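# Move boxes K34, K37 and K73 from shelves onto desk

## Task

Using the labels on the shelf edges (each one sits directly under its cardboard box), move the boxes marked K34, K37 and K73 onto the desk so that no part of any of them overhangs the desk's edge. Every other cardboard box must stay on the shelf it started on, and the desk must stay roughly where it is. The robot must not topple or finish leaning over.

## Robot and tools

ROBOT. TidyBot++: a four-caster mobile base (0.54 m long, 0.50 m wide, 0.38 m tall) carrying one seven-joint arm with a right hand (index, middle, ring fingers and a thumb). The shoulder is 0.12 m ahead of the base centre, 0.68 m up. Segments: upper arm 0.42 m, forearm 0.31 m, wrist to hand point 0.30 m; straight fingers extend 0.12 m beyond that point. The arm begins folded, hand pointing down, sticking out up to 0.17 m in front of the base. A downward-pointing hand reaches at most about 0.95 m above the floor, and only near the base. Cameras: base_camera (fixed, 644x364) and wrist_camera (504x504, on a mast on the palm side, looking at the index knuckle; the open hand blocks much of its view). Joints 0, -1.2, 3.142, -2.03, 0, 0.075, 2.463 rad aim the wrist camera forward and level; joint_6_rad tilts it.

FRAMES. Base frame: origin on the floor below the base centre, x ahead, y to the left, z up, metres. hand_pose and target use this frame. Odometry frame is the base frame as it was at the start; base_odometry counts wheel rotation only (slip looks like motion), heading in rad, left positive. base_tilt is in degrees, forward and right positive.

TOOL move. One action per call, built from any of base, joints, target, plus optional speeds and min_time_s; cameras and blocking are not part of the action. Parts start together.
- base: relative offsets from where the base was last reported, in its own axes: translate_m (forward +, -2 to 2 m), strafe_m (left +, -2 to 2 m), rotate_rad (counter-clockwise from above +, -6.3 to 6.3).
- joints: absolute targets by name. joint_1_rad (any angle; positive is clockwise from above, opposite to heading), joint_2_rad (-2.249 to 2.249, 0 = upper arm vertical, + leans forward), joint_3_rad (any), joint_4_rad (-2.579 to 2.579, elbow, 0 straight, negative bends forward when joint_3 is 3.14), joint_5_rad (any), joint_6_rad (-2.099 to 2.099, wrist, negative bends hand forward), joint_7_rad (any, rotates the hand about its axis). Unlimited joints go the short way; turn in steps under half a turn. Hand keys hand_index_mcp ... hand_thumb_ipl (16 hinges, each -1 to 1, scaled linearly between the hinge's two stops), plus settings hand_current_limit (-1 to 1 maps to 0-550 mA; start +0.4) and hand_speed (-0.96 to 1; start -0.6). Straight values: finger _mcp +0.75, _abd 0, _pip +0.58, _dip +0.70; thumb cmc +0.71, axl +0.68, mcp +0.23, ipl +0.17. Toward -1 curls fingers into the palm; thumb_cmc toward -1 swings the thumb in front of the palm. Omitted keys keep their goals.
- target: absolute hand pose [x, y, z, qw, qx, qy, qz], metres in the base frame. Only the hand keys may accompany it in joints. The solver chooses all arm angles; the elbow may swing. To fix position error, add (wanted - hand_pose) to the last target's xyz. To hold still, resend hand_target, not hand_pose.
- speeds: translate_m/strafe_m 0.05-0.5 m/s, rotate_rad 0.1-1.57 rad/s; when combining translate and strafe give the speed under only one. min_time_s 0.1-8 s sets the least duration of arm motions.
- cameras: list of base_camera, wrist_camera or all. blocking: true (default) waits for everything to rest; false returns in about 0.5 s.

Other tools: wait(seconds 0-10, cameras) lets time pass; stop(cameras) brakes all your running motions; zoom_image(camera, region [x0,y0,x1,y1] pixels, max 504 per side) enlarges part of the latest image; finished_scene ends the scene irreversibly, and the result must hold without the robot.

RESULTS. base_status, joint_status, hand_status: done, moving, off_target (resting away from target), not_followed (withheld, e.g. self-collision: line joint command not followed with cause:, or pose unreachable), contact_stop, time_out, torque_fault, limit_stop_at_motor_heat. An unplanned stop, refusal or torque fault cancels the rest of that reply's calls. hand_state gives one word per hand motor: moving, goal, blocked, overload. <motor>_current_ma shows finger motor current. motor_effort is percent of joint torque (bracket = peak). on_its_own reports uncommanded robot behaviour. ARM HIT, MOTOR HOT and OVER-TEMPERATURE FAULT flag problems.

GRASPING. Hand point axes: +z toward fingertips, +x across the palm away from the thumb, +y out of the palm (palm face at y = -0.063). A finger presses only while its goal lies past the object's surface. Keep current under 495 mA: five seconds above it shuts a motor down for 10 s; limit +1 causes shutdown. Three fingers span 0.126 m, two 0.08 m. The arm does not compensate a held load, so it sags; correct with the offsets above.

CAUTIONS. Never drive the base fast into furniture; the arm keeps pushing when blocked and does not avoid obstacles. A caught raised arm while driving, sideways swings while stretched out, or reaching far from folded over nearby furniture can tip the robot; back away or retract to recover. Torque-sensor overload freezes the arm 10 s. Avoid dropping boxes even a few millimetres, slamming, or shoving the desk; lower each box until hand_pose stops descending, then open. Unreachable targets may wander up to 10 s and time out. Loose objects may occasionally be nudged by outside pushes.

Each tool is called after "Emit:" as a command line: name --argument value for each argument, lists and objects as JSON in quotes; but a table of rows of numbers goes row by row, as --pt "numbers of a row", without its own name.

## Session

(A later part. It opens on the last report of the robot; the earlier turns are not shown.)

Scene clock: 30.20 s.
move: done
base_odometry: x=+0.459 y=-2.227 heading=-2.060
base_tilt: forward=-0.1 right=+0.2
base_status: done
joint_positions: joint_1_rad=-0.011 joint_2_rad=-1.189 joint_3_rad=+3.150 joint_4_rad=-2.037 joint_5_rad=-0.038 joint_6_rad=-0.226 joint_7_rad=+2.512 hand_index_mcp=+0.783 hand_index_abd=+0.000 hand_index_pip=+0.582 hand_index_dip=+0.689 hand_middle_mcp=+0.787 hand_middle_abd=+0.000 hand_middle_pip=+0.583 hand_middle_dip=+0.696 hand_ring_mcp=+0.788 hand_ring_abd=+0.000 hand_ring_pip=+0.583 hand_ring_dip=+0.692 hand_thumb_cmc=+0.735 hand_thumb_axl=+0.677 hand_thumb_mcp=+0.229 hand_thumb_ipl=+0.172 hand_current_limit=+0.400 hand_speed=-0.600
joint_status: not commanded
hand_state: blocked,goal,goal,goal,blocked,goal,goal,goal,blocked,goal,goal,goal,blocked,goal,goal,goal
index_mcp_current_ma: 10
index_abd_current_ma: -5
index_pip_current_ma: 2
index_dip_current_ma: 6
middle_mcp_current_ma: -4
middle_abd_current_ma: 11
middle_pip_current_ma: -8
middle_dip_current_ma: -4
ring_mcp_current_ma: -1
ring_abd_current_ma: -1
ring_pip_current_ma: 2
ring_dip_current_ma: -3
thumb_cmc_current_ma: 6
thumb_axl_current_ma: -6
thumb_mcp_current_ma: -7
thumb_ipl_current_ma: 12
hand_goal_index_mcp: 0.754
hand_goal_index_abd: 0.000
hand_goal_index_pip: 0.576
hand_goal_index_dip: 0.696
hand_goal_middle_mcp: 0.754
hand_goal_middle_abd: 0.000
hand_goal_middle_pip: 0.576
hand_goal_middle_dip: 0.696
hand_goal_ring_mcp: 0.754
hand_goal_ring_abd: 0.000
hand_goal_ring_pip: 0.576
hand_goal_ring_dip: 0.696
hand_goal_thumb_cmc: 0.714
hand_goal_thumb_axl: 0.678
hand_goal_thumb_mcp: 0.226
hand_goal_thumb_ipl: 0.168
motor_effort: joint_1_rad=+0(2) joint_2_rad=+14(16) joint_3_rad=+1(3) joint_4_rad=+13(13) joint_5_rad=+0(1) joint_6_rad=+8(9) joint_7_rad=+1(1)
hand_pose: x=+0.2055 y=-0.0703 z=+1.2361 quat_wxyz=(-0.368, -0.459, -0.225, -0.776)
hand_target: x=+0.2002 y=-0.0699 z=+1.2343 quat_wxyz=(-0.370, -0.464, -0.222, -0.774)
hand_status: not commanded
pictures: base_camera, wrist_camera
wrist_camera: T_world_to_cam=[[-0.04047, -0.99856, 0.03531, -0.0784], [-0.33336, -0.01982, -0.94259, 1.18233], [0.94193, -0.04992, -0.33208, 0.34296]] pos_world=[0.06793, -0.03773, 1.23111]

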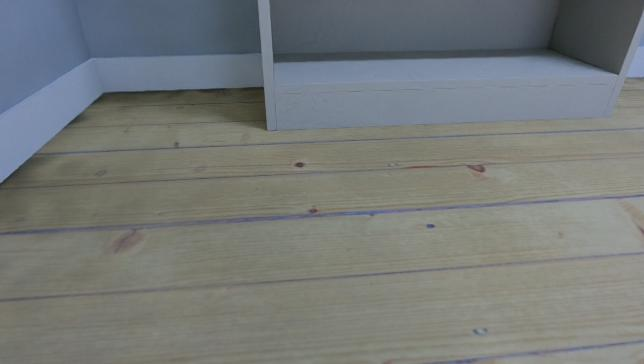

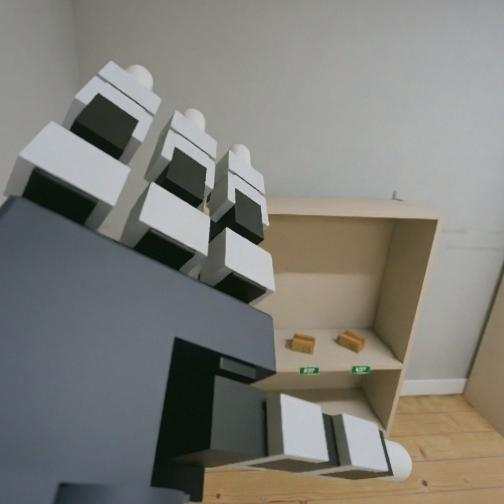

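Emit:
zoom_image --camera "wrist_camera" --region '[275, 320, 385, 390]'

Emit:
move --base '{"strafe_m": 0.25}' --cameras '["all"]'

Emit:
zoom_image --camera "wrist_camera" --region '[290, 320, 450, 400]'

Scaled by 4.582.

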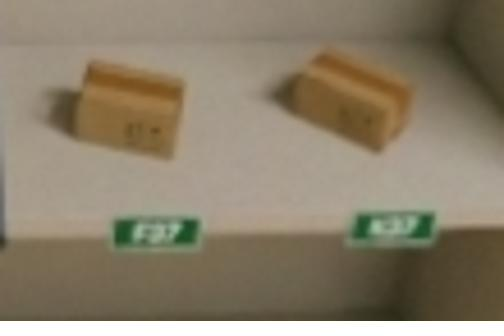

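Scene clock: 34.10 s.
move: time_out
base_odometry: x=+0.656 y=-2.333 heading=-2.051
base_tilt: forward=-0.1 right=+0.2
base_status: strafe_m time_out (by the wheels' count: +0.223 of +0.250)
joint_positions: joint_1_rad=+0.000 joint_2_rad=-1.189 joint_3_rad=+3.140 joint_4_rad=-2.035 joint_5_rad=-0.036 joint_6_rad=-0.227 joint_7_rad=+2.511 hand_index_mcp=+0.789 hand_index_abd=+0.008 hand_index_pip=+0.582 hand_index_dip=+0.696 hand_middle_mcp=+0.796 hand_middle_abd=+0.009 hand_middle_pip=+0.584 hand_middle_dip=+0.696 hand_ring_mcp=+0.798 hand_ring_abd=+0.009 hand_ring_pip=+0.583 hand_ring_dip=+0.696 hand_thumb_cmc=+0.739 hand_thumb_axl=+0.677 hand_thumb_mcp=+0.231 hand_thumb_ipl=+0.172 hand_current_limit=+0.400 hand_speed=-0.600
joint_status: not commanded
hand_state: blocked,goal,goal,goal,blocked,goal,goal,goal,blocked,goal,goal,goal,blocked,goal,goal,goal
index_mcp_current_ma: 10
index_abd_current_ma: -5
index_pip_current_ma: 7
index_dip_current_ma: 0
middle_mcp_current_ma: -1
middle_abd_current_ma: 8
middle_pip_current_ma: -7
middle_dip_current_ma: -2
ring_mcp_current_ma: 10
ring_abd_current_ma: -7
ring_pip_current_ma: 1
ring_dip_current_ma: 0
thumb_cmc_current_ma: -3
thumb_axl_current_ma: -8
thumb_mcp_current_ma: -8
thumb_ipl_current_ma: -2
hand_goal_index_mcp: 0.754
hand_goal_index_abd: 0.000
hand_goal_index_pip: 0.576
hand_goal_index_dip: 0.696
hand_goal_middle_mcp: 0.754
hand_goal_middle_abd: 0.000
hand_goal_middle_pip: 0.576
hand_goal_middle_dip: 0.696
hand_goal_ring_mcp: 0.754
hand_goal_ring_abd: 0.000
hand_goal_ring_pip: 0.576
hand_goal_ring_dip: 0.696
hand_goal_thumb_cmc: 0.714
hand_goal_thumb_axl: 0.678
hand_goal_thumb_mcp: 0.226
hand_goal_thumb_ipl: 0.168
motor_effort: joint_1_rad=+0(14) joint_2_rad=+15(20) joint_3_rad=+1(17) joint_4_rad=+13(16) joint_5_rad=+1(2) joint_6_rad=+8(10) joint_7_rad=+0(1)
hand_pose: x=+0.2042 y=-0.0658 z=+1.2375 quat_wxyz=(-0.374, -0.458, -0.227, -0.774)
hand_target: x=+0.2002 y=-0.0699 z=+1.2343 quat_wxyz=(-0.370, -0.464, -0.222, -0.774)
hand_status: not commanded
pictures: base_camera, wrist_camera
wrist_camera: T_world_to_cam=[[-0.04871, -0.99779, 0.04512, -0.08448], [-0.33238, -0.02641, -0.94277, 1.18289], [0.94188, -0.06092, -0.33037, 0.34199]] pos_world=[0.06694, -0.03222, 1.23199]

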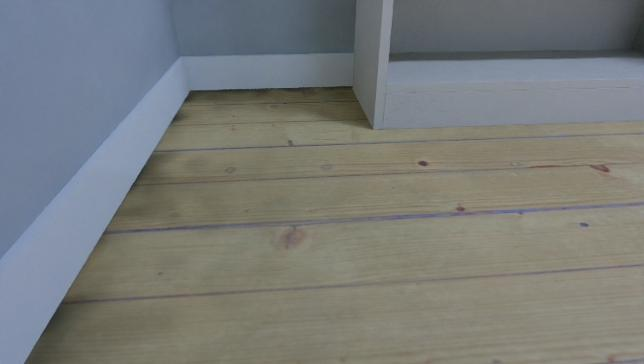

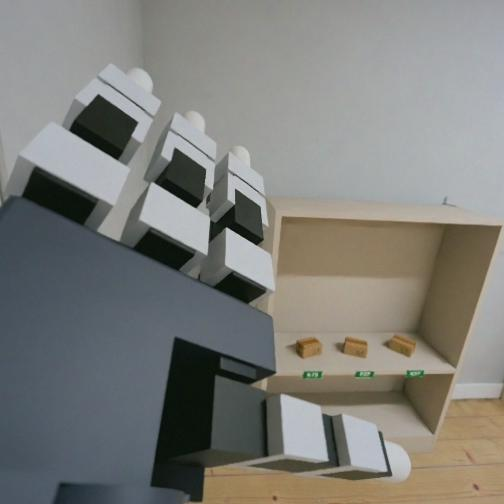

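Scaled by 3.150.

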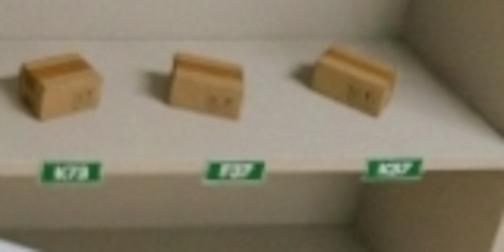

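Emit:
move --base '{"strafe_m": -0.12}' --cameras '["all"]'

Emit:
zoom_image --camera "wrist_camera" --region '[280, 320, 420, 390]'

Emit:
zoom_image --camera "wrist_camera" --region '[275, 355, 355, 385]'

Scene clock: 35.73 s.
move: done
base_odometry: x=+0.550 y=-2.277 heading=-2.051
base_tilt: forward=-0.1 right=+0.3
base_status: done
joint_positions: joint_1_rad=+0.000 joint_2_rad=-1.189 joint_3_rad=+3.141 joint_4_rad=-2.035 joint_5_rad=-0.036 joint_6_rad=-0.227 joint_7_rad=+2.511 hand_index_mcp=+0.789 hand_index_abd=+0.008 hand_index_pip=+0.582 hand_index_dip=+0.696 hand_middle_mcp=+0.796 hand_middle_abd=+0.009 hand_middle_pip=+0.584 hand_middle_dip=+0.696 hand_ring_mcp=+0.798 hand_ring_abd=+0.009 hand_ring_pip=+0.583 hand_ring_dip=+0.696 hand_thumb_cmc=+0.739 hand_thumb_axl=+0.677 hand_thumb_mcp=+0.231 hand_thumb_ipl=+0.172 hand_current_limit=+0.400 hand_speed=-0.600
joint_status: not commanded
hand_state: blocked,goal,goal,goal,blocked,goal,goal,goal,blocked,goal,goal,goal,blocked,goal,goal,goal
index_mcp_current_ma: 12
index_abd_current_ma: -10
index_pip_current_ma: 6
index_dip_current_ma: 4
middle_mcp_current_ma: -9
middle_abd_current_ma: -3
middle_pip_current_ma: -17
middle_dip_current_ma: -8
ring_mcp_current_ma: 11
ring_abd_current_ma: -2
ring_pip_current_ma: 14
ring_dip_current_ma: -3
thumb_cmc_current_ma: 2
thumb_axl_current_ma: -1
thumb_mcp_current_ma: -11
thumb_ipl_current_ma: 2
hand_goal_index_mcp: 0.754
hand_goal_index_abd: 0.000
hand_goal_index_pip: 0.576
hand_goal_index_dip: 0.696
hand_goal_middle_mcp: 0.754
hand_goal_middle_abd: 0.000
hand_goal_middle_pip: 0.576
hand_goal_middle_dip: 0.696
hand_goal_ring_mcp: 0.754
hand_goal_ring_abd: 0.000
hand_goal_ring_pip: 0.576
hand_goal_ring_dip: 0.696
hand_goal_thumb_cmc: 0.714
hand_goal_thumb_axl: 0.678
hand_goal_thumb_mcp: 0.226
hand_goal_thumb_ipl: 0.168
motor_effort: joint_1_rad=+0(2) joint_2_rad=+15(16) joint_3_rad=+1(4) joint_4_rad=+13(13) joint_5_rad=+0(1) joint_6_rad=+8(9) joint_7_rad=+0(1)
hand_pose: x=+0.2042 y=-0.0662 z=+1.2375 quat_wxyz=(-0.374, -0.458, -0.227, -0.774)
hand_target: x=+0.2002 y=-0.0699 z=+1.2343 quat_wxyz=(-0.370, -0.464, -0.222, -0.774)
hand_status: not commanded
pictures: base_camera, wrist_camera
wrist_camera: T_world_to_cam=[[-0.04895, -0.99781, 0.04446, -0.08405], [-0.33239, -0.02571, -0.94279, 1.18293], [0.94187, -0.06092, -0.3304, 0.34201]] pos_world=[0.06694, -0.03262, 1.232]

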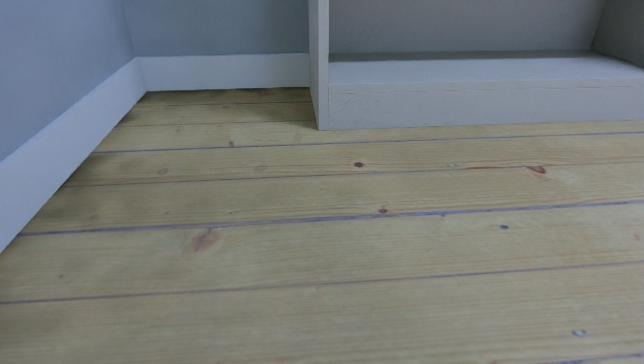

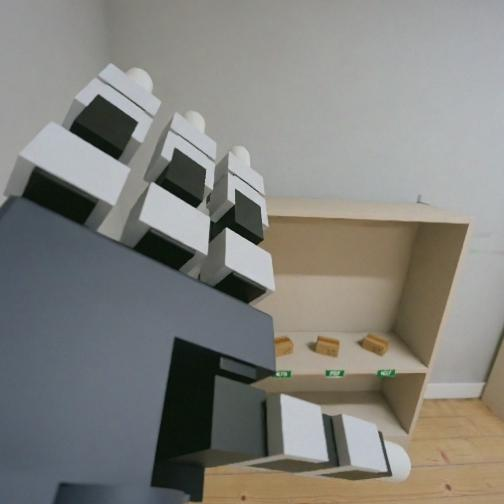

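Scaled by 3.600.

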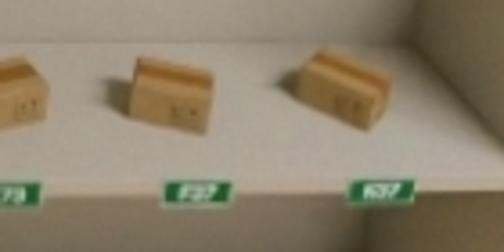

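Scaled by 6.300.

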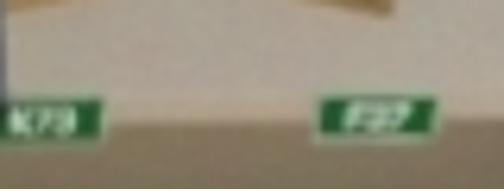

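Emit:
move --base '{"translate_m": 0.3, "rotate_rad": 0.045}' --joints '{"joint_6_rad": -0.6}' --speeds '{"translate_m": 0.25}' --cameras '["all"]'

Emit:
zoom_image --camera "wrist_camera" --region '[275, 220, 504, 420]'

Scene clock: 46.90 s.
move: done
base_odometry: x=+0.411 y=-2.543 heading=-2.006
base_tilt: forward=-0.1 right=+0.2
base_status: done
joint_positions: joint_1_rad=+0.000 joint_2_rad=-1.191 joint_3_rad=+3.141 joint_4_rad=-2.035 joint_5_rad=-0.036 joint_6_rad=-0.552 joint_7_rad=+2.511 hand_index_mcp=+0.789 hand_index_abd=+0.008 hand_index_pip=+0.582 hand_index_dip=+0.696 hand_middle_mcp=+0.796 hand_middle_abd=+0.009 hand_middle_pip=+0.584 hand_middle_dip=+0.696 hand_ring_mcp=+0.798 hand_ring_abd=+0.009 hand_ring_pip=+0.583 hand_ring_dip=+0.696 hand_thumb_cmc=+0.739 hand_thumb_axl=+0.677 hand_thumb_mcp=+0.231 hand_thumb_ipl=+0.172 hand_current_limit=+0.400 hand_speed=-0.600
joint_status: all done
hand_state: blocked,goal,goal,goal,blocked,goal,goal,goal,blocked,goal,goal,goal,blocked,goal,goal,goal
index_mcp_current_ma: 10
index_abd_current_ma: -8
index_pip_current_ma: 6
index_dip_current_ma: 1
middle_mcp_current_ma: -9
middle_abd_current_ma: -4
middle_pip_current_ma: -7
middle_dip_current_ma: -4
ring_mcp_current_ma: 2
ring_abd_current_ma: 6
ring_pip_current_ma: 11
ring_dip_current_ma: 6
thumb_cmc_current_ma: 7
thumb_axl_current_ma: -2
thumb_mcp_current_ma: -5
thumb_ipl_current_ma: 8
hand_goal_index_mcp: 0.754
hand_goal_index_abd: 0.000
hand_goal_index_pip: 0.576
hand_goal_index_dip: 0.696
hand_goal_middle_mcp: 0.754
hand_goal_middle_abd: 0.000
hand_goal_middle_pip: 0.576
hand_goal_middle_dip: 0.696
hand_goal_ring_mcp: 0.754
hand_goal_ring_abd: 0.000
hand_goal_ring_pip: 0.576
hand_goal_ring_dip: 0.696
hand_goal_thumb_cmc: 0.714
hand_goal_thumb_axl: 0.678
hand_goal_thumb_mcp: 0.226
hand_goal_thumb_ipl: 0.168
motor_effort: joint_1_rad=+0(1) joint_2_rad=+15(17) joint_3_rad=+1(2) joint_4_rad=+13(15) joint_5_rad=+0(1) joint_6_rad=+8(11) joint_7_rad=+0(1)
hand_pose: x=+0.2520 y=-0.0628 z=+1.1516 quat_wxyz=(-0.331, -0.574, -0.289, -0.691)
hand_target: x=+0.2500 y=-0.0699 z=+1.1401 quat_wxyz=(-0.326, -0.592, -0.283, -0.681)
hand_status: not commanded
pictures: base_camera, wrist_camera
wrist_camera: T_world_to_cam=[[-0.0226, -0.9977, 0.0639, -0.10349], [-0.6136, -0.03662, -0.78877, 1.01078], [0.78929, -0.05704, -0.61136, 0.63112]] pos_world=[0.11973, -0.03024, 1.18972]

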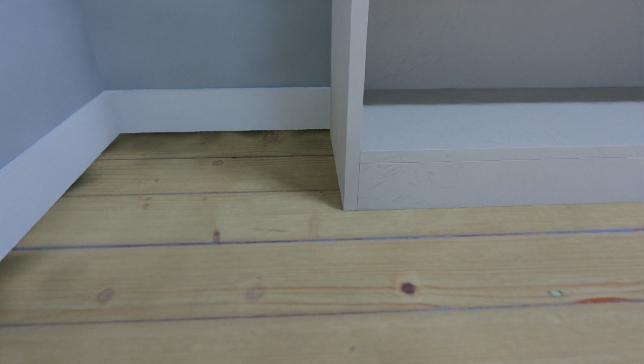

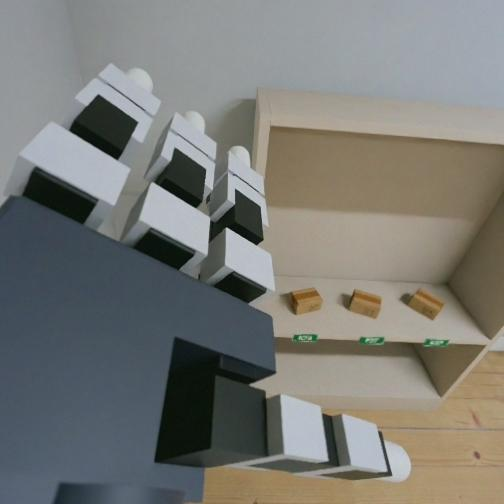

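Scaled by 2.201.

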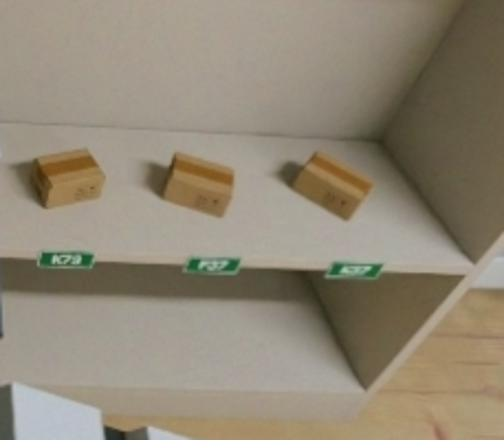

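Emit:
zoom_image --camera "wrist_camera" --region '[380, 270, 480, 350]'

Emit:
zoom_image --camera "wrist_camera" --region '[276, 270, 376, 350]'

Scaled by 5.040.

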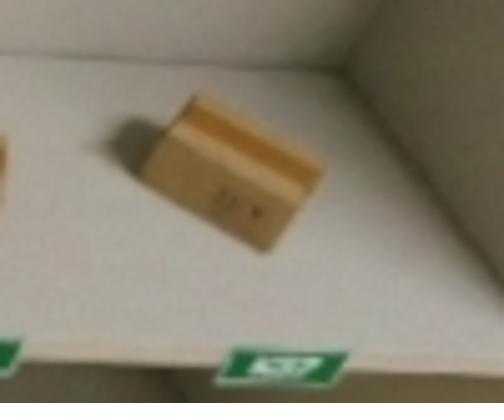

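Scaled by 5.040.

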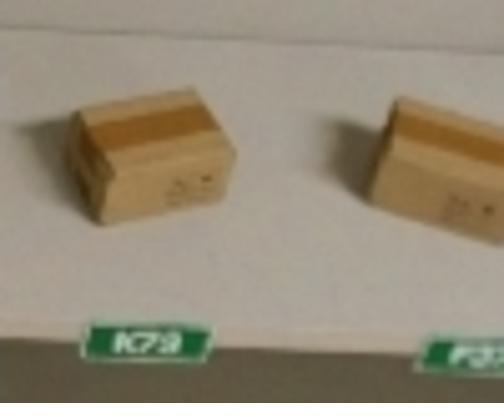

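Emit:
move --base '{"translate_m": -0.2, "strafe_m": -0.158, "rotate_rad": -0.436}' --speeds '{"translate_m": 0.25}'

Emit:
move --joints '{"joint_1_rad": 0.402, "joint_2_rad": 0.3, "joint_3_rad": 3.142, "joint_4_rad": -1.997, "joint_5_rad": 0, "joint_6_rad": 0.788, "joint_7_rad": 0, "hand_index_mcp": 0.753, "hand_index_pip": 0.066, "hand_index_dip": 0.188, "hand_middle_mcp": 0.753, "hand_middle_pip": 0.066, "hand_middle_dip": 0.188, "hand_ring_mcp": 0.753, "hand_ring_pip": -0.883, "hand_ring_dip": -0.464, "hand_thumb_cmc": -0.571, "hand_thumb_axl": 0.68, "hand_thumb_mcp": 0.0, "hand_thumb_ipl": 0.005}' --min_time_s 4 --cameras '["all"]'

Scene clock: 56.20 s.
move: done
base_odometry: x=+0.352 y=-2.295 heading=-2.443
base_tilt: forward=-0.2 right=+0.3
base_status: done
joint_positions: joint_1_rad=+0.000 joint_2_rad=-1.191 joint_3_rad=+3.141 joint_4_rad=-2.035 joint_5_rad=-0.036 joint_6_rad=-0.552 joint_7_rad=+2.511 hand_index_mcp=+0.789 hand_index_abd=+0.008 hand_index_pip=+0.582 hand_index_dip=+0.696 hand_middle_mcp=+0.796 hand_middle_abd=+0.009 hand_middle_pip=+0.584 hand_middle_dip=+0.696 hand_ring_mcp=+0.798 hand_ring_abd=+0.009 hand_ring_pip=+0.583 hand_ring_dip=+0.696 hand_thumb_cmc=+0.739 hand_thumb_axl=+0.677 hand_thumb_mcp=+0.231 hand_thumb_ipl=+0.172 hand_current_limit=+0.400 hand_speed=-0.600
joint_status: not commanded
hand_state: blocked,goal,goal,goal,blocked,goal,goal,goal,blocked,goal,goal,goal,blocked,goal,goal,goal
index_mcp_current_ma: 16
index_abd_current_ma: -11
index_pip_current_ma: 4
index_dip_current_ma: 22
middle_mcp_current_ma: 8
middle_abd_current_ma: -1
middle_pip_current_ma: -8
middle_dip_current_ma: -8
ring_mcp_current_ma: 5
ring_abd_current_ma: 2
ring_pip_current_ma: 8
ring_dip_current_ma: 2
thumb_cmc_current_ma: 4
thumb_axl_current_ma: 13
thumb_mcp_current_ma: 0
thumb_ipl_current_ma: 4
hand_goal_index_mcp: 0.754
hand_goal_index_abd: 0.000
hand_goal_index_pip: 0.576
hand_goal_index_dip: 0.696
hand_goal_middle_mcp: 0.754
hand_goal_middle_abd: 0.000
hand_goal_middle_pip: 0.576
hand_goal_middle_dip: 0.696
hand_goal_ring_mcp: 0.754
hand_goal_ring_abd: 0.000
hand_goal_ring_pip: 0.576
hand_goal_ring_dip: 0.696
hand_goal_thumb_cmc: 0.714
hand_goal_thumb_axl: 0.678
hand_goal_thumb_mcp: 0.226
hand_goal_thumb_ipl: 0.168
motor_effort: joint_1_rad=+0(1) joint_2_rad=+14(17) joint_3_rad=+1(3) joint_4_rad=+13(14) joint_5_rad=+0(1) joint_6_rad=+10(10) joint_7_rad=+0(1)
hand_pose: x=+0.2520 y=-0.0628 z=+1.1516 quat_wxyz=(-0.331, -0.574, -0.289, -0.691)
hand_target: x=+0.2500 y=-0.0699 z=+1.1401 quat_wxyz=(-0.326, -0.592, -0.283, -0.681)
hand_status: not commanded
pictures: none

Scene clock: 60.87 s.
move: off_target
base_odometry: x=+0.352 y=-2.295 heading=-2.443
base_tilt: forward=-0.1 right=+0.2
base_status: not commanded
joint_positions: joint_1_rad=+0.378 joint_2_rad=+0.276 joint_3_rad=+3.141 joint_4_rad=-2.023 joint_5_rad=-0.036 joint_6_rad=+0.730 joint_7_rad=+0.051 hand_index_mcp=+0.724 hand_index_abd=+0.008 hand_index_pip=+0.070 hand_index_dip=+0.197 hand_middle_mcp=+0.718 hand_middle_abd=+0.009 hand_middle_pip=+0.071 hand_middle_dip=+0.195 hand_ring_mcp=+0.729 hand_ring_abd=+0.009 hand_ring_pip=-0.873 hand_ring_dip=-0.454 hand_thumb_cmc=-0.558 hand_thumb_axl=+0.681 hand_thumb_mcp=+0.011 hand_thumb_ipl=+0.015 hand_current_limit=+0.400 hand_speed=-0.600
joint_status: hand_index_mcp off_target (ended at +0.724, target +0.753); hand_middle_mcp off_target (ended at +0.718, target +0.753); hand_ring_mcp off_target (ended at +0.729, target +0.753); the others done
hand_state: blocked,goal,goal,goal,blocked,goal,goal,goal,blocked,goal,goal,goal,goal,goal,goal,goal
index_mcp_current_ma: 13
index_abd_current_ma: -3
index_pip_current_ma: 1
index_dip_current_ma: -3
middle_mcp_current_ma: -3
middle_abd_current_ma: -12
middle_pip_current_ma: -14
middle_dip_current_ma: -2
ring_mcp_current_ma: 5
ring_abd_current_ma: 5
ring_pip_current_ma: 2
ring_dip_current_ma: -7
thumb_cmc_current_ma: -2
thumb_axl_current_ma: 1
thumb_mcp_current_ma: -4
thumb_ipl_current_ma: 14
hand_goal_index_mcp: 0.754
hand_goal_index_abd: 0.000
hand_goal_index_pip: 0.066
hand_goal_index_dip: 0.188
hand_goal_middle_mcp: 0.754
hand_goal_middle_abd: 0.000
hand_goal_middle_pip: 0.066
hand_goal_middle_dip: 0.188
hand_goal_ring_mcp: 0.754
hand_goal_ring_abd: 0.000
hand_goal_ring_pip: -0.882
hand_goal_ring_dip: -0.464
hand_goal_thumb_cmc: -0.570
hand_goal_thumb_axl: 0.680
hand_goal_thumb_mcp: 0.000
hand_goal_thumb_ipl: 0.006
motor_effort: joint_1_rad=+0(2) joint_2_rad=-21(24) joint_3_rad=+0(2) joint_4_rad=+14(18) joint_5_rad=+0(2) joint_6_rad=+8(11) joint_7_rad=+0(1)
hand_pose: x=+0.7301 y=-0.2261 z=+0.7927 quat_wxyz=(+0.384, -0.397, +0.584, -0.595)
hand_target: x=+0.7408 y=-0.2385 z=+0.8088 quat_wxyz=(+0.402, -0.378, +0.571, -0.608)
hand_status: not commanded
pictures: base_camera, wrist_camera
wrist_camera: T_world_to_cam=[[0.25869, 0.68346, -0.68261, 0.53387], [-0.51217, 0.69621, 0.50297, 0.08265], [0.819, 0.2195, 0.53015, -0.83914]] pos_world=[0.59148, -0.23823, 0.76773]

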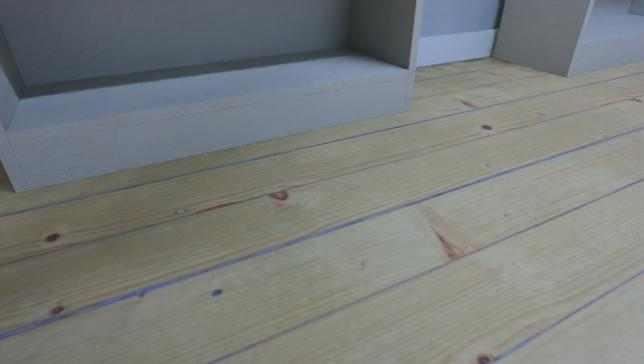

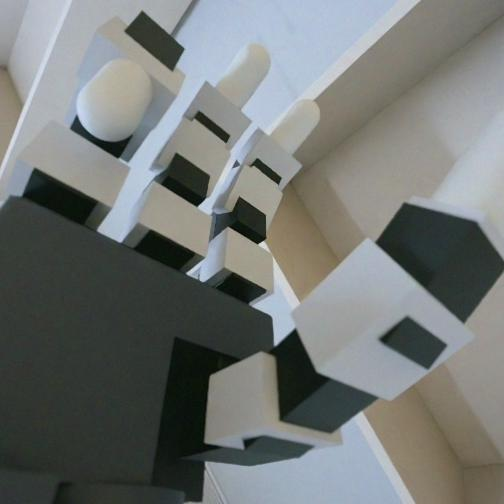

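Emit:
move --joints '{"joint_2_rad": 0.72, "joint_4_rad": -1.98, "joint_6_rad": 0.84, "joint_1_rad": 0.42, "joint_5_rad": 0.03, "joint_7_rad": -0.05, "hand_index_mcp": 0.78, "hand_middle_mcp": 0.78, "hand_ring_mcp": 0.78}' --min_time_s 2 --cameras '["wrist_camera"]'

Scene clock: 63.87 s.
move: off_target
base_odometry: x=+0.352 y=-2.295 heading=-2.443
base_tilt: forward=-0.1 right=+0.2
base_status: not commanded
joint_positions: joint_1_rad=+0.394 joint_2_rad=+0.688 joint_3_rad=+3.141 joint_4_rad=-2.002 joint_5_rad=-0.016 joint_6_rad=+0.786 joint_7_rad=-0.001 hand_index_mcp=+0.724 hand_index_abd=+0.008 hand_index_pip=+0.070 hand_index_dip=+0.197 hand_middle_mcp=+0.718 hand_middle_abd=+0.009 hand_middle_pip=+0.071 hand_middle_dip=+0.195 hand_ring_mcp=+0.729 hand_ring_abd=+0.009 hand_ring_pip=-0.873 hand_ring_dip=-0.454 hand_thumb_cmc=-0.563 hand_thumb_axl=+0.681 hand_thumb_mcp=+0.011 hand_thumb_ipl=+0.015 hand_current_limit=+0.400 hand_speed=-0.600
joint_status: hand_index_mcp off_target (ended at +0.724, target +0.780); hand_middle_mcp off_target (ended at +0.718, target +0.780); hand_ring_mcp off_target (ended at +0.729, target +0.780); the others done
hand_state: blocked,goal,goal,goal,blocked,goal,goal,goal,blocked,goal,goal,goal,goal,goal,goal,goal
index_mcp_current_ma: 5
index_abd_current_ma: -3
index_pip_current_ma: 5
index_dip_current_ma: 2
middle_mcp_current_ma: -8
middle_abd_current_ma: 2
middle_pip_current_ma: -13
middle_dip_current_ma: 5
ring_mcp_current_ma: -5
ring_abd_current_ma: 5
ring_pip_current_ma: 2
ring_dip_current_ma: -3
thumb_cmc_current_ma: -7
thumb_axl_current_ma: -1
thumb_mcp_current_ma: -2
thumb_ipl_current_ma: 17
hand_goal_index_mcp: 0.780
hand_goal_index_abd: 0.000
hand_goal_index_pip: 0.066
hand_goal_index_dip: 0.188
hand_goal_middle_mcp: 0.780
hand_goal_middle_abd: 0.000
hand_goal_middle_pip: 0.066
hand_goal_middle_dip: 0.188
hand_goal_ring_mcp: 0.780
hand_goal_ring_abd: 0.000
hand_goal_ring_pip: -0.882
hand_goal_ring_dip: -0.464
hand_goal_thumb_cmc: -0.570
hand_goal_thumb_axl: 0.680
hand_goal_thumb_mcp: 0.000
hand_goal_thumb_ipl: 0.006
motor_effort: joint_1_rad=+0(2) joint_2_rad=-28(31) joint_3_rad=+0(0) joint_4_rad=+9(14) joint_5_rad=+0(2) joint_6_rad=+8(10) joint_7_rad=+0(1)
hand_pose: x=+0.7385 y=-0.2337 z=+0.5453 quat_wxyz=(+0.321, -0.445, +0.682, -0.483)
hand_target: x=+0.7498 y=-0.2455 z=+0.5473 quat_wxyz=(+0.340, -0.432, +0.676, -0.492)
hand_status: not commanded
wrist_camera: T_world_to_cam=[[0.07244, 0.78727, -0.61233, 0.49155], [-0.32094, 0.59969, 0.73305, -0.07247], [0.94433, 0.14342, 0.29611, -0.69589]] pos_world=[0.59828, -0.24372, 0.56017]

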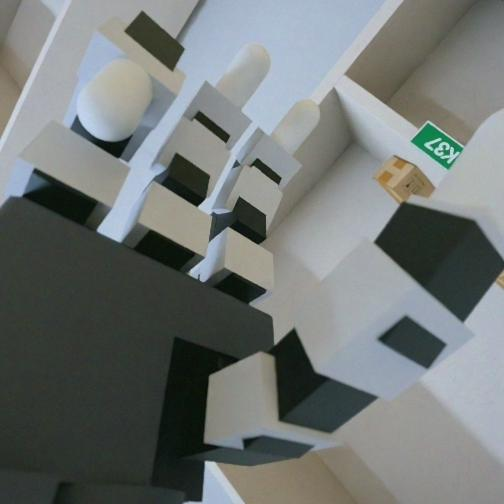

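Emit:
zoom_image --camera "wrist_camera" --region '[350, 90, 490, 230]'

Emit:
move --base '{"translate_m": 0.2266, "strafe_m": 0.1057}' --speeds '{"translate_m": 0.2}' --cameras '["all"]'

Emit:
zoom_image --camera "wrist_camera" --region '[300, 30, 504, 210]'

Scaled by 3.600.

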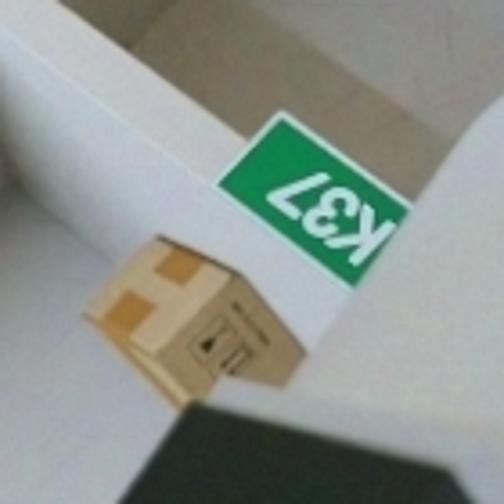

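Scene clock: 69.67 s.
move: done
base_odometry: x=+0.246 y=-2.522 heading=-2.443
base_tilt: forward=-0.1 right=+0.2
base_status: done
joint_positions: joint_1_rad=+0.404 joint_2_rad=+0.688 joint_3_rad=+3.141 joint_4_rad=-1.998 joint_5_rad=-0.013 joint_6_rad=+0.787 joint_7_rad=-0.001 hand_index_mcp=+0.724 hand_index_abd=+0.008 hand_index_pip=+0.070 hand_index_dip=+0.197 hand_middle_mcp=+0.718 hand_middle_abd=+0.008 hand_middle_pip=+0.071 hand_middle_dip=+0.195 hand_ring_mcp=+0.729 hand_ring_abd=+0.009 hand_ring_pip=-0.873 hand_ring_dip=-0.454 hand_thumb_cmc=-0.563 hand_thumb_axl=+0.680 hand_thumb_mcp=+0.011 hand_thumb_ipl=+0.015 hand_current_limit=+0.400 hand_speed=-0.600
joint_status: not commanded
hand_state: blocked,goal,goal,goal,blocked,goal,goal,goal,blocked,goal,goal,goal,goal,goal,goal,goal
index_mcp_current_ma: 6
index_abd_current_ma: -3
index_pip_current_ma: 12
index_dip_current_ma: 2
middle_mcp_current_ma: -7
middle_abd_current_ma: -7
middle_pip_current_ma: -9
middle_dip_current_ma: -1
ring_mcp_current_ma: -5
ring_abd_current_ma: 6
ring_pip_current_ma: -1
ring_dip_current_ma: -2
thumb_cmc_current_ma: 9
thumb_axl_current_ma: 2
thumb_mcp_current_ma: -6
thumb_ipl_current_ma: 3
hand_goal_index_mcp: 0.780
hand_goal_index_abd: 0.000
hand_goal_index_pip: 0.066
hand_goal_index_dip: 0.188
hand_goal_middle_mcp: 0.780
hand_goal_middle_abd: 0.000
hand_goal_middle_pip: 0.066
hand_goal_middle_dip: 0.188
hand_goal_ring_mcp: 0.780
hand_goal_ring_abd: 0.000
hand_goal_ring_pip: -0.882
hand_goal_ring_dip: -0.464
hand_goal_thumb_cmc: -0.570
hand_goal_thumb_axl: 0.680
hand_goal_thumb_mcp: 0.000
hand_goal_thumb_ipl: 0.006
motor_effort: joint_1_rad=+0(2) joint_2_rad=-29(30) joint_3_rad=+0(1) joint_4_rad=+9(10) joint_5_rad=+0(1) joint_6_rad=+8(9) joint_7_rad=+0(1)
hand_pose: x=+0.7382 y=-0.2403 z=+0.5472 quat_wxyz=(+0.320, -0.442, +0.682, -0.486)
hand_target: x=+0.7498 y=-0.2455 z=+0.5473 quat_wxyz=(+0.340, -0.432, +0.676, -0.492)
hand_status: not commanded
pictures: base_camera, wrist_camera
wrist_camera: T_world_to_cam=[[0.08098, 0.78472, -0.61454, 0.49212], [-0.31989, 0.60441, 0.72963, -0.06771], [0.94399, 0.1375, 0.29997, -0.69851]] pos_world=[0.59787, -0.2492, 0.56136]

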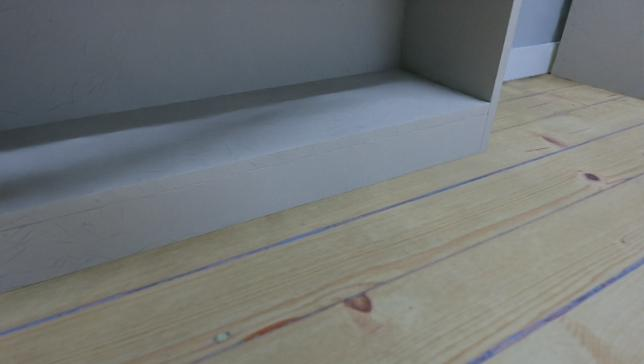

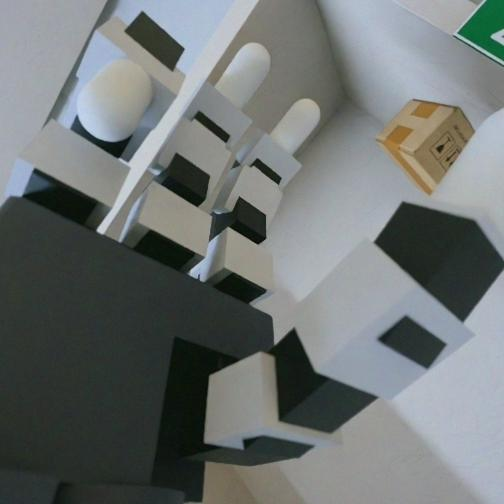

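Scaled by 2.471.

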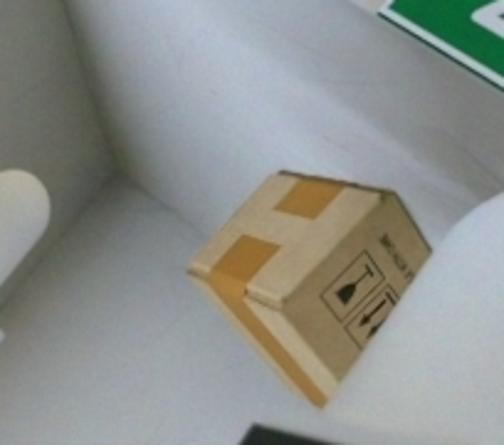

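Emit:
move --joints '{"joint_2_rad": 0.67, "joint_6_rad": 0.80}' --cameras '[]'

Emit:
move --base '{"translate_m": 0.168, "strafe_m": 0.116}' --speeds '{"translate_m": 0.1}' --cameras '["wrist_camera"]'

Scene clock: 75.53 s.
move: done
base_odometry: x=+0.246 y=-2.522 heading=-2.443
base_tilt: forward=-0.1 right=+0.2
base_status: not commanded
joint_positions: joint_1_rad=+0.404 joint_2_rad=+0.671 joint_3_rad=+3.141 joint_4_rad=-1.997 joint_5_rad=-0.013 joint_6_rad=+0.787 joint_7_rad=-0.001 hand_index_mcp=+0.724 hand_index_abd=+0.008 hand_index_pip=+0.070 hand_index_dip=+0.197 hand_middle_mcp=+0.718 hand_middle_abd=+0.008 hand_middle_pip=+0.071 hand_middle_dip=+0.195 hand_ring_mcp=+0.729 hand_ring_abd=+0.009 hand_ring_pip=-0.873 hand_ring_dip=-0.454 hand_thumb_cmc=-0.563 hand_thumb_axl=+0.680 hand_thumb_mcp=+0.011 hand_thumb_ipl=+0.015 hand_current_limit=+0.400 hand_speed=-0.600
joint_status: all done
hand_state: blocked,goal,goal,goal,blocked,goal,goal,goal,blocked,goal,goal,goal,goal,goal,goal,goal
index_mcp_current_ma: -3
index_abd_current_ma: -8
index_pip_current_ma: -7
index_dip_current_ma: 1
middle_mcp_current_ma: 2
middle_abd_current_ma: 4
middle_pip_current_ma: -5
middle_dip_current_ma: 4
ring_mcp_current_ma: -6
ring_abd_current_ma: -1
ring_pip_current_ma: 11
ring_dip_current_ma: -5
thumb_cmc_current_ma: -1
thumb_axl_current_ma: 0
thumb_mcp_current_ma: -8
thumb_ipl_current_ma: 5
hand_goal_index_mcp: 0.780
hand_goal_index_abd: 0.000
hand_goal_index_pip: 0.066
hand_goal_index_dip: 0.188
hand_goal_middle_mcp: 0.780
hand_goal_middle_abd: 0.000
hand_goal_middle_pip: 0.066
hand_goal_middle_dip: 0.188
hand_goal_ring_mcp: 0.780
hand_goal_ring_abd: 0.000
hand_goal_ring_pip: -0.882
hand_goal_ring_dip: -0.464
hand_goal_thumb_cmc: -0.570
hand_goal_thumb_axl: 0.680
hand_goal_thumb_mcp: 0.000
hand_goal_thumb_ipl: 0.006
motor_effort: joint_1_rad=+0(1) joint_2_rad=-28(31) joint_3_rad=+0(0) joint_4_rad=+9(10) joint_5_rad=+1(1) joint_6_rad=+9(10) joint_7_rad=+0(1)
hand_pose: x=+0.7404 y=-0.2413 z=+0.5585 quat_wxyz=(+0.324, -0.439, +0.678, -0.492)
hand_target: x=+0.7492 y=-0.2456 z=+0.5704 quat_wxyz=(+0.342, -0.430, +0.673, -0.495)
hand_status: not commanded

Scene clock: 78.17 s.
move: done
base_odometry: x=+0.192 y=-2.719 heading=-2.443
base_tilt: forward=-0.1 right=+0.2
base_status: done
joint_positions: joint_1_rad=+0.409 joint_2_rad=+0.671 joint_3_rad=+3.141 joint_4_rad=-1.997 joint_5_rad=-0.012 joint_6_rad=+0.787 joint_7_rad=-0.001 hand_index_mcp=+0.724 hand_index_abd=+0.008 hand_index_pip=+0.070 hand_index_dip=+0.197 hand_middle_mcp=+0.718 hand_middle_abd=+0.009 hand_middle_pip=+0.071 hand_middle_dip=+0.195 hand_ring_mcp=+0.729 hand_ring_abd=+0.009 hand_ring_pip=-0.873 hand_ring_dip=-0.454 hand_thumb_cmc=-0.564 hand_thumb_axl=+0.679 hand_thumb_mcp=+0.011 hand_thumb_ipl=+0.015 hand_current_limit=+0.400 hand_speed=-0.600
joint_status: not commanded
hand_state: blocked,goal,goal,goal,blocked,goal,goal,goal,blocked,goal,goal,goal,goal,goal,goal,goal
index_mcp_current_ma: 12
index_abd_current_ma: -11
index_pip_current_ma: 11
index_dip_current_ma: 2
middle_mcp_current_ma: -9
middle_abd_current_ma: -7
middle_pip_current_ma: -3
middle_dip_current_ma: 5
ring_mcp_current_ma: -8
ring_abd_current_ma: 2
ring_pip_current_ma: 6
ring_dip_current_ma: -2
thumb_cmc_current_ma: 3
thumb_axl_current_ma: -9
thumb_mcp_current_ma: 1
thumb_ipl_current_ma: 2
hand_goal_index_mcp: 0.780
hand_goal_index_abd: 0.000
hand_goal_index_pip: 0.066
hand_goal_index_dip: 0.188
hand_goal_middle_mcp: 0.780
hand_goal_middle_abd: 0.000
hand_goal_middle_pip: 0.066
hand_goal_middle_dip: 0.188
hand_goal_ring_mcp: 0.780
hand_goal_ring_abd: 0.000
hand_goal_ring_pip: -0.882
hand_goal_ring_dip: -0.464
hand_goal_thumb_cmc: -0.570
hand_goal_thumb_axl: 0.680
hand_goal_thumb_mcp: 0.000
hand_goal_thumb_ipl: 0.006
motor_effort: joint_1_rad=+0(3) joint_2_rad=-29(29) joint_3_rad=+0(2) joint_4_rad=+9(10) joint_5_rad=+0(1) joint_6_rad=+8(10) joint_7_rad=+1(1)
hand_pose: x=+0.7394 y=-0.2441 z=+0.5587 quat_wxyz=(+0.323, -0.438, +0.679, -0.493)
hand_target: x=+0.7492 y=-0.2456 z=+0.5704 quat_wxyz=(+0.342, -0.430, +0.673, -0.495)
hand_status: not commanded
wrist_camera: T_world_to_cam=[[0.09383, 0.77985, -0.6189, 0.49387], [-0.32916, 0.61098, 0.71997, -0.05962], [0.9396, 0.13617, 0.31402, -0.70744]] pos_world=[0.59875, -0.25239, 0.57073]

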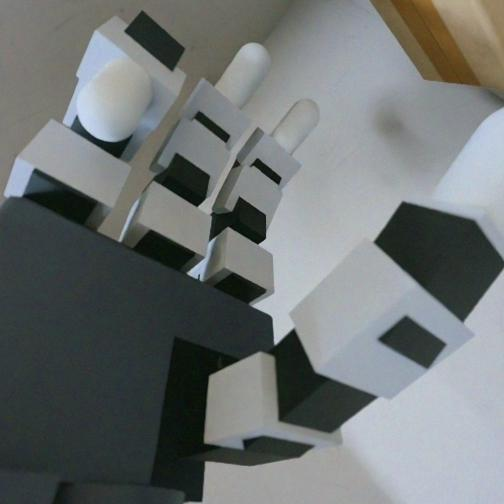

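Emit:
move --joints '{"joint_2_rad": 0.785, "joint_6_rad": 0.90}' --min_time_s 2 --cameras '["wrist_camera"]'

Scene clock: 81.97 s.
move: done
base_odometry: x=+0.192 y=-2.719 heading=-2.443
base_tilt: forward=-0.1 right=+0.2
base_status: not commanded
joint_positions: joint_1_rad=+0.409 joint_2_rad=+0.744 joint_3_rad=+3.141 joint_4_rad=-1.997 joint_5_rad=-0.012 joint_6_rad=+0.844 joint_7_rad=-0.001 hand_index_mcp=+0.724 hand_index_abd=+0.008 hand_index_pip=+0.070 hand_index_dip=+0.197 hand_middle_mcp=+0.718 hand_middle_abd=+0.009 hand_middle_pip=+0.071 hand_middle_dip=+0.195 hand_ring_mcp=+0.729 hand_ring_abd=+0.009 hand_ring_pip=-0.873 hand_ring_dip=-0.454 hand_thumb_cmc=-0.564 hand_thumb_axl=+0.679 hand_thumb_mcp=+0.011 hand_thumb_ipl=+0.015 hand_current_limit=+0.400 hand_speed=-0.600
joint_status: all done
hand_state: blocked,goal,goal,goal,blocked,goal,goal,goal,blocked,goal,goal,goal,goal,goal,goal,goal
index_mcp_current_ma: -1
index_abd_current_ma: -10
index_pip_current_ma: 8
index_dip_current_ma: -5
middle_mcp_current_ma: -11
middle_abd_current_ma: -11
middle_pip_current_ma: -10
middle_dip_current_ma: -2
ring_mcp_current_ma: 1
ring_abd_current_ma: 2
ring_pip_current_ma: 4
ring_dip_current_ma: -10
thumb_cmc_current_ma: -2
thumb_axl_current_ma: -1
thumb_mcp_current_ma: -1
thumb_ipl_current_ma: 9
hand_goal_index_mcp: 0.780
hand_goal_index_abd: 0.000
hand_goal_index_pip: 0.066
hand_goal_index_dip: 0.188
hand_goal_middle_mcp: 0.780
hand_goal_middle_abd: 0.000
hand_goal_middle_pip: 0.066
hand_goal_middle_dip: 0.188
hand_goal_ring_mcp: 0.780
hand_goal_ring_abd: 0.000
hand_goal_ring_pip: -0.882
hand_goal_ring_dip: -0.464
hand_goal_thumb_cmc: -0.570
hand_goal_thumb_axl: 0.680
hand_goal_thumb_mcp: 0.000
hand_goal_thumb_ipl: 0.006
motor_effort: joint_1_rad=+0(1) joint_2_rad=-30(30) joint_3_rad=+0(0) joint_4_rad=+8(10) joint_5_rad=+1(1) joint_6_rad=+9(10) joint_7_rad=-1(1)
hand_pose: x=+0.7391 y=-0.2442 z=+0.5249 quat_wxyz=(+0.319, -0.441, +0.683, -0.487)
hand_target: x=+0.7503 y=-0.2452 z=+0.5192 quat_wxyz=(+0.340, -0.432, +0.677, -0.489)
hand_status: not commanded
wrist_camera: T_world_to_cam=[[0.08474, 0.78354, -0.61554, 0.47893], [-0.31797, 0.60672, 0.72855, -0.04921], [0.9443, 0.13399, 0.30056, -0.69342]] pos_world=[0.59857, -0.25249, 0.53906]

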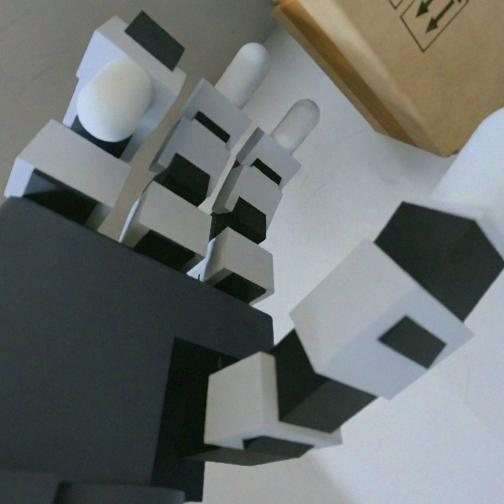

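Emit:
move --joints '{"joint_1_rad":0.42,"joint_2_rad":0.855,"joint_3_rad":3.142,"joint_4_rad":-1.98,"joint_5_rad":0.03,"joint_6_rad":0.965,"joint_7_rad":-0.05}' --min_time_s 2 --cameras '["all"]'

Scene clock: 87.17 s.
move: done
base_odometry: x=+0.192 y=-2.719 heading=-2.443
base_tilt: forward=-0.1 right=+0.2
base_status: not commanded
joint_positions: joint_1_rad=+0.409 joint_2_rad=+0.812 joint_3_rad=+3.141 joint_4_rad=-1.997 joint_5_rad=-0.012 joint_6_rad=+0.909 joint_7_rad=-0.001 hand_index_mcp=+0.724 hand_index_abd=+0.008 hand_index_pip=+0.070 hand_index_dip=+0.197 hand_middle_mcp=+0.718 hand_middle_abd=+0.009 hand_middle_pip=+0.071 hand_middle_dip=+0.195 hand_ring_mcp=+0.729 hand_ring_abd=+0.009 hand_ring_pip=-0.873 hand_ring_dip=-0.454 hand_thumb_cmc=-0.564 hand_thumb_axl=+0.679 hand_thumb_mcp=+0.011 hand_thumb_ipl=+0.015 hand_current_limit=+0.400 hand_speed=-0.600
joint_status: all done
hand_state: blocked,goal,goal,goal,blocked,goal,goal,goal,blocked,goal,goal,goal,goal,goal,goal,goal
index_mcp_current_ma: 12
index_abd_current_ma: -14
index_pip_current_ma: 3
index_dip_current_ma: 3
middle_mcp_current_ma: -7
middle_abd_current_ma: 5
middle_pip_current_ma: -16
middle_dip_current_ma: 2
ring_mcp_current_ma: 9
ring_abd_current_ma: -1
ring_pip_current_ma: 1
ring_dip_current_ma: -4
thumb_cmc_current_ma: 0
thumb_axl_current_ma: -3
thumb_mcp_current_ma: -2
thumb_ipl_current_ma: 5
hand_goal_index_mcp: 0.780
hand_goal_index_abd: 0.000
hand_goal_index_pip: 0.066
hand_goal_index_dip: 0.188
hand_goal_middle_mcp: 0.780
hand_goal_middle_abd: 0.000
hand_goal_middle_pip: 0.066
hand_goal_middle_dip: 0.188
hand_goal_ring_mcp: 0.780
hand_goal_ring_abd: 0.000
hand_goal_ring_pip: -0.882
hand_goal_ring_dip: -0.464
hand_goal_thumb_cmc: -0.570
hand_goal_thumb_axl: 0.680
hand_goal_thumb_mcp: 0.000
hand_goal_thumb_ipl: 0.006
motor_effort: joint_1_rad=+0(2) joint_2_rad=-30(31) joint_3_rad=+0(1) joint_4_rad=+8(9) joint_5_rad=+1(1) joint_6_rad=+8(10) joint_7_rad=+0(1)
hand_pose: x=+0.7389 y=-0.2443 z=+0.4963 quat_wxyz=(+0.318, -0.441, +0.683, -0.487)
hand_target: x=+0.7491 y=-0.2441 z=+0.4890 quat_wxyz=(+0.339, -0.433, +0.678, -0.487)
hand_status: not commanded
pictures: base_camera, wrist_camera
wrist_camera: T_world_to_cam=[[0.08296, 0.78392, -0.6153, 0.4627], [-0.31554, 0.60632, 0.72994, -0.03091], [0.94528, 0.13359, 0.29766, -0.68404]] pos_world=[0.59847, -0.25259, 0.51087]

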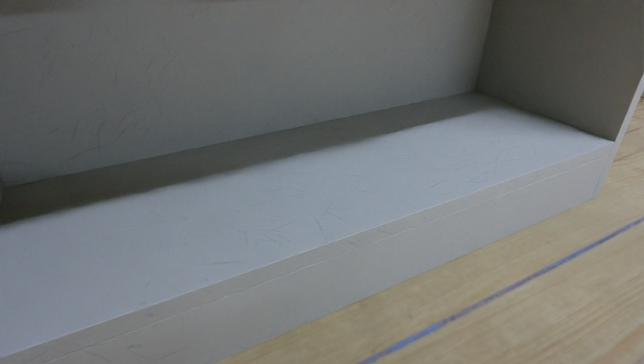

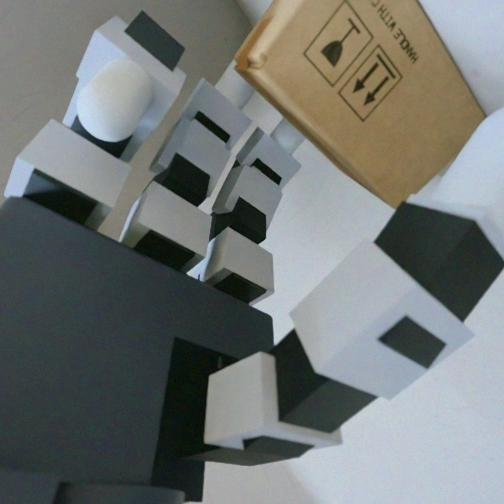

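Emit:
move --joints '{"joint_2_rad":0.885,"joint_6_rad":0.985}' --min_time_s 1.5 --cameras '["wrist_camera"]'

Emit:
move --joints '{"hand_speed":-0.9,"hand_current_limit":0.2,"hand_index_mcp":0.6,"hand_middle_mcp":0.6,"hand_index_pip":-0.17,"hand_middle_pip":-0.17,"hand_index_dip":0.03,"hand_middle_dip":0.03,"hand_thumb_mcp":-0.24,"hand_thumb_ipl":0.05}' --cameras '["wrist_camera"]'

Scene clock: 90.70 s.
move: done
base_odometry: x=+0.192 y=-2.719 heading=-2.443
base_tilt: forward=-0.1 right=+0.2
base_status: not commanded
joint_positions: joint_1_rad=+0.409 joint_2_rad=+0.841 joint_3_rad=+3.141 joint_4_rad=-1.997 joint_5_rad=-0.012 joint_6_rad=+0.930 joint_7_rad=-0.001 hand_index_mcp=+0.724 hand_index_abd=+0.008 hand_index_pip=+0.070 hand_index_dip=+0.197 hand_middle_mcp=+0.718 hand_middle_abd=+0.009 hand_middle_pip=+0.071 hand_middle_dip=+0.195 hand_ring_mcp=+0.729 hand_ring_abd=+0.009 hand_ring_pip=-0.873 hand_ring_dip=-0.454 hand_thumb_cmc=-0.564 hand_thumb_axl=+0.679 hand_thumb_mcp=+0.011 hand_thumb_ipl=+0.015 hand_current_limit=+0.400 hand_speed=-0.600
joint_status: all done
hand_state: blocked,goal,goal,goal,blocked,goal,goal,goal,blocked,goal,goal,goal,goal,goal,goal,goal
index_mcp_current_ma: 1
index_abd_current_ma: -12
index_pip_current_ma: 13
index_dip_current_ma: 8
middle_mcp_current_ma: -11
middle_abd_current_ma: 5
middle_pip_current_ma: -12
middle_dip_current_ma: 5
ring_mcp_current_ma: -4
ring_abd_current_ma: -5
ring_pip_current_ma: -5
ring_dip_current_ma: -15
thumb_cmc_current_ma: -1
thumb_axl_current_ma: -10
thumb_mcp_current_ma: -12
thumb_ipl_current_ma: -4
hand_goal_index_mcp: 0.780
hand_goal_index_abd: 0.000
hand_goal_index_pip: 0.066
hand_goal_index_dip: 0.188
hand_goal_middle_mcp: 0.780
hand_goal_middle_abd: 0.000
hand_goal_middle_pip: 0.066
hand_goal_middle_dip: 0.188
hand_goal_ring_mcp: 0.780
hand_goal_ring_abd: 0.000
hand_goal_ring_pip: -0.882
hand_goal_ring_dip: -0.464
hand_goal_thumb_cmc: -0.570
hand_goal_thumb_axl: 0.680
hand_goal_thumb_mcp: 0.000
hand_goal_thumb_ipl: 0.006
motor_effort: joint_1_rad=+0(1) joint_2_rad=-30(31) joint_3_rad=+0(0) joint_4_rad=+7(8) joint_5_rad=+0(1) joint_6_rad=+9(10) joint_7_rad=+0(1)
hand_pose: x=+0.7372 y=-0.2437 z=+0.4827 quat_wxyz=(+0.316, -0.443, +0.685, -0.484)
hand_target: x=+0.7468 y=-0.2429 z=+0.4741 quat_wxyz=(+0.337, -0.434, +0.681, -0.484)
hand_status: not commanded
wrist_camera: T_world_to_cam=[[0.07877, 0.78564, -0.61365, 0.45658], [-0.3103, 0.6043, 0.73385, -0.02813], [0.94737, 0.13261, 0.29139, -0.67732]] pos_world=[0.59698, -0.25189, 0.49818]

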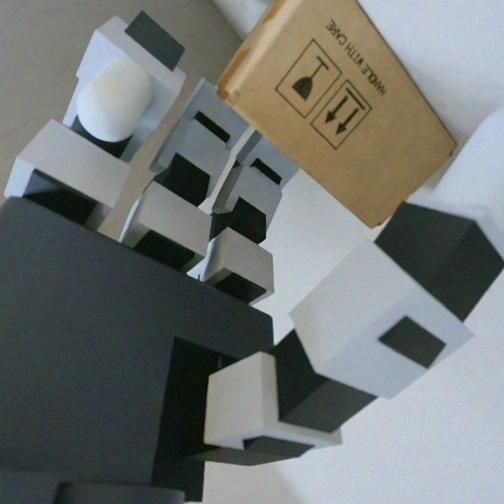

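Scene clock: 91.90 s.
move: off_target
base_odometry: x=+0.192 y=-2.719 heading=-2.443
base_tilt: forward=-0.1 right=+0.2
base_status: not commanded
joint_positions: joint_1_rad=+0.409 joint_2_rad=+0.841 joint_3_rad=+3.141 joint_4_rad=-1.997 joint_5_rad=-0.012 joint_6_rad=+0.931 joint_7_rad=-0.002 hand_index_mcp=+0.588 hand_index_abd=+0.008 hand_index_pip=-0.123 hand_index_dip=+0.054 hand_middle_mcp=+0.583 hand_middle_abd=+0.003 hand_middle_pip=-0.125 hand_middle_dip=+0.052 hand_ring_mcp=+0.729 hand_ring_abd=+0.009 hand_ring_pip=-0.873 hand_ring_dip=-0.454 hand_thumb_cmc=-0.563 hand_thumb_axl=+0.679 hand_thumb_mcp=-0.143 hand_thumb_ipl=+0.057 hand_current_limit=+0.200 hand_speed=-0.900
joint_status: hand_index_pip off_target (ended at -0.123, target -0.170); hand_index_dip off_target (ended at +0.054, target +0.030); hand_middle_pip off_target (ended at -0.125, target -0.170); hand_middle_dip off_target (ended at +0.052, target +0.030); hand_thumb_mcp off_target (ended at -0.143, target -0.240); the others done
hand_state: goal,goal,blocked,blocked,goal,goal,blocked,blocked,blocked,goal,goal,goal,goal,goal,blocked,goal
index_mcp_current_ma: 4
index_abd_current_ma: -4
index_pip_current_ma: 9
index_dip_current_ma: 1
middle_mcp_current_ma: -12
middle_abd_current_ma: -2
middle_pip_current_ma: -12
middle_dip_current_ma: 6
ring_mcp_current_ma: 1
ring_abd_current_ma: 11
ring_pip_current_ma: 14
ring_dip_current_ma: -1
thumb_cmc_current_ma: 4
thumb_axl_current_ma: 1
thumb_mcp_current_ma: 15
thumb_ipl_current_ma: 1
hand_goal_index_mcp: 0.600
hand_goal_index_abd: 0.000
hand_goal_index_pip: -0.170
hand_goal_index_dip: 0.030
hand_goal_middle_mcp: 0.600
hand_goal_middle_abd: 0.000
hand_goal_middle_pip: -0.170
hand_goal_middle_dip: 0.030
hand_goal_ring_mcp: 0.780
hand_goal_ring_abd: 0.000
hand_goal_ring_pip: -0.882
hand_goal_ring_dip: -0.464
hand_goal_thumb_cmc: -0.570
hand_goal_thumb_axl: 0.680
hand_goal_thumb_mcp: -0.240
hand_goal_thumb_ipl: 0.050
motor_effort: joint_1_rad=+0(1) joint_2_rad=-30(31) joint_3_rad=+0(0) joint_4_rad=+7(7) joint_5_rad=+1(1) joint_6_rad=+7(10) joint_7_rad=+0(1)
hand_pose: x=+0.7374 y=-0.2437 z=+0.4826 quat_wxyz=(+0.317, -0.442, +0.685, -0.484)
hand_target: x=+0.7468 y=-0.2429 z=+0.4741 quat_wxyz=(+0.337, -0.434, +0.681, -0.484)
hand_status: not commanded
wrist_camera: T_world_to_cam=[[0.07931, 0.78548, -0.61378, 0.45624], [-0.31081, 0.60451, 0.73346, -0.02734], [0.94716, 0.1326, 0.29208, -0.67756]] pos_world=[0.59707, -0.25199, 0.49798]

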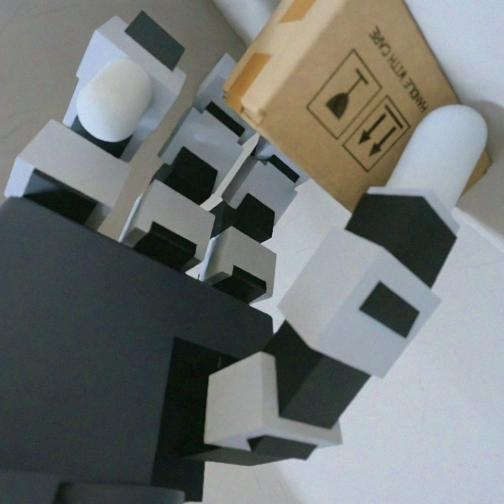

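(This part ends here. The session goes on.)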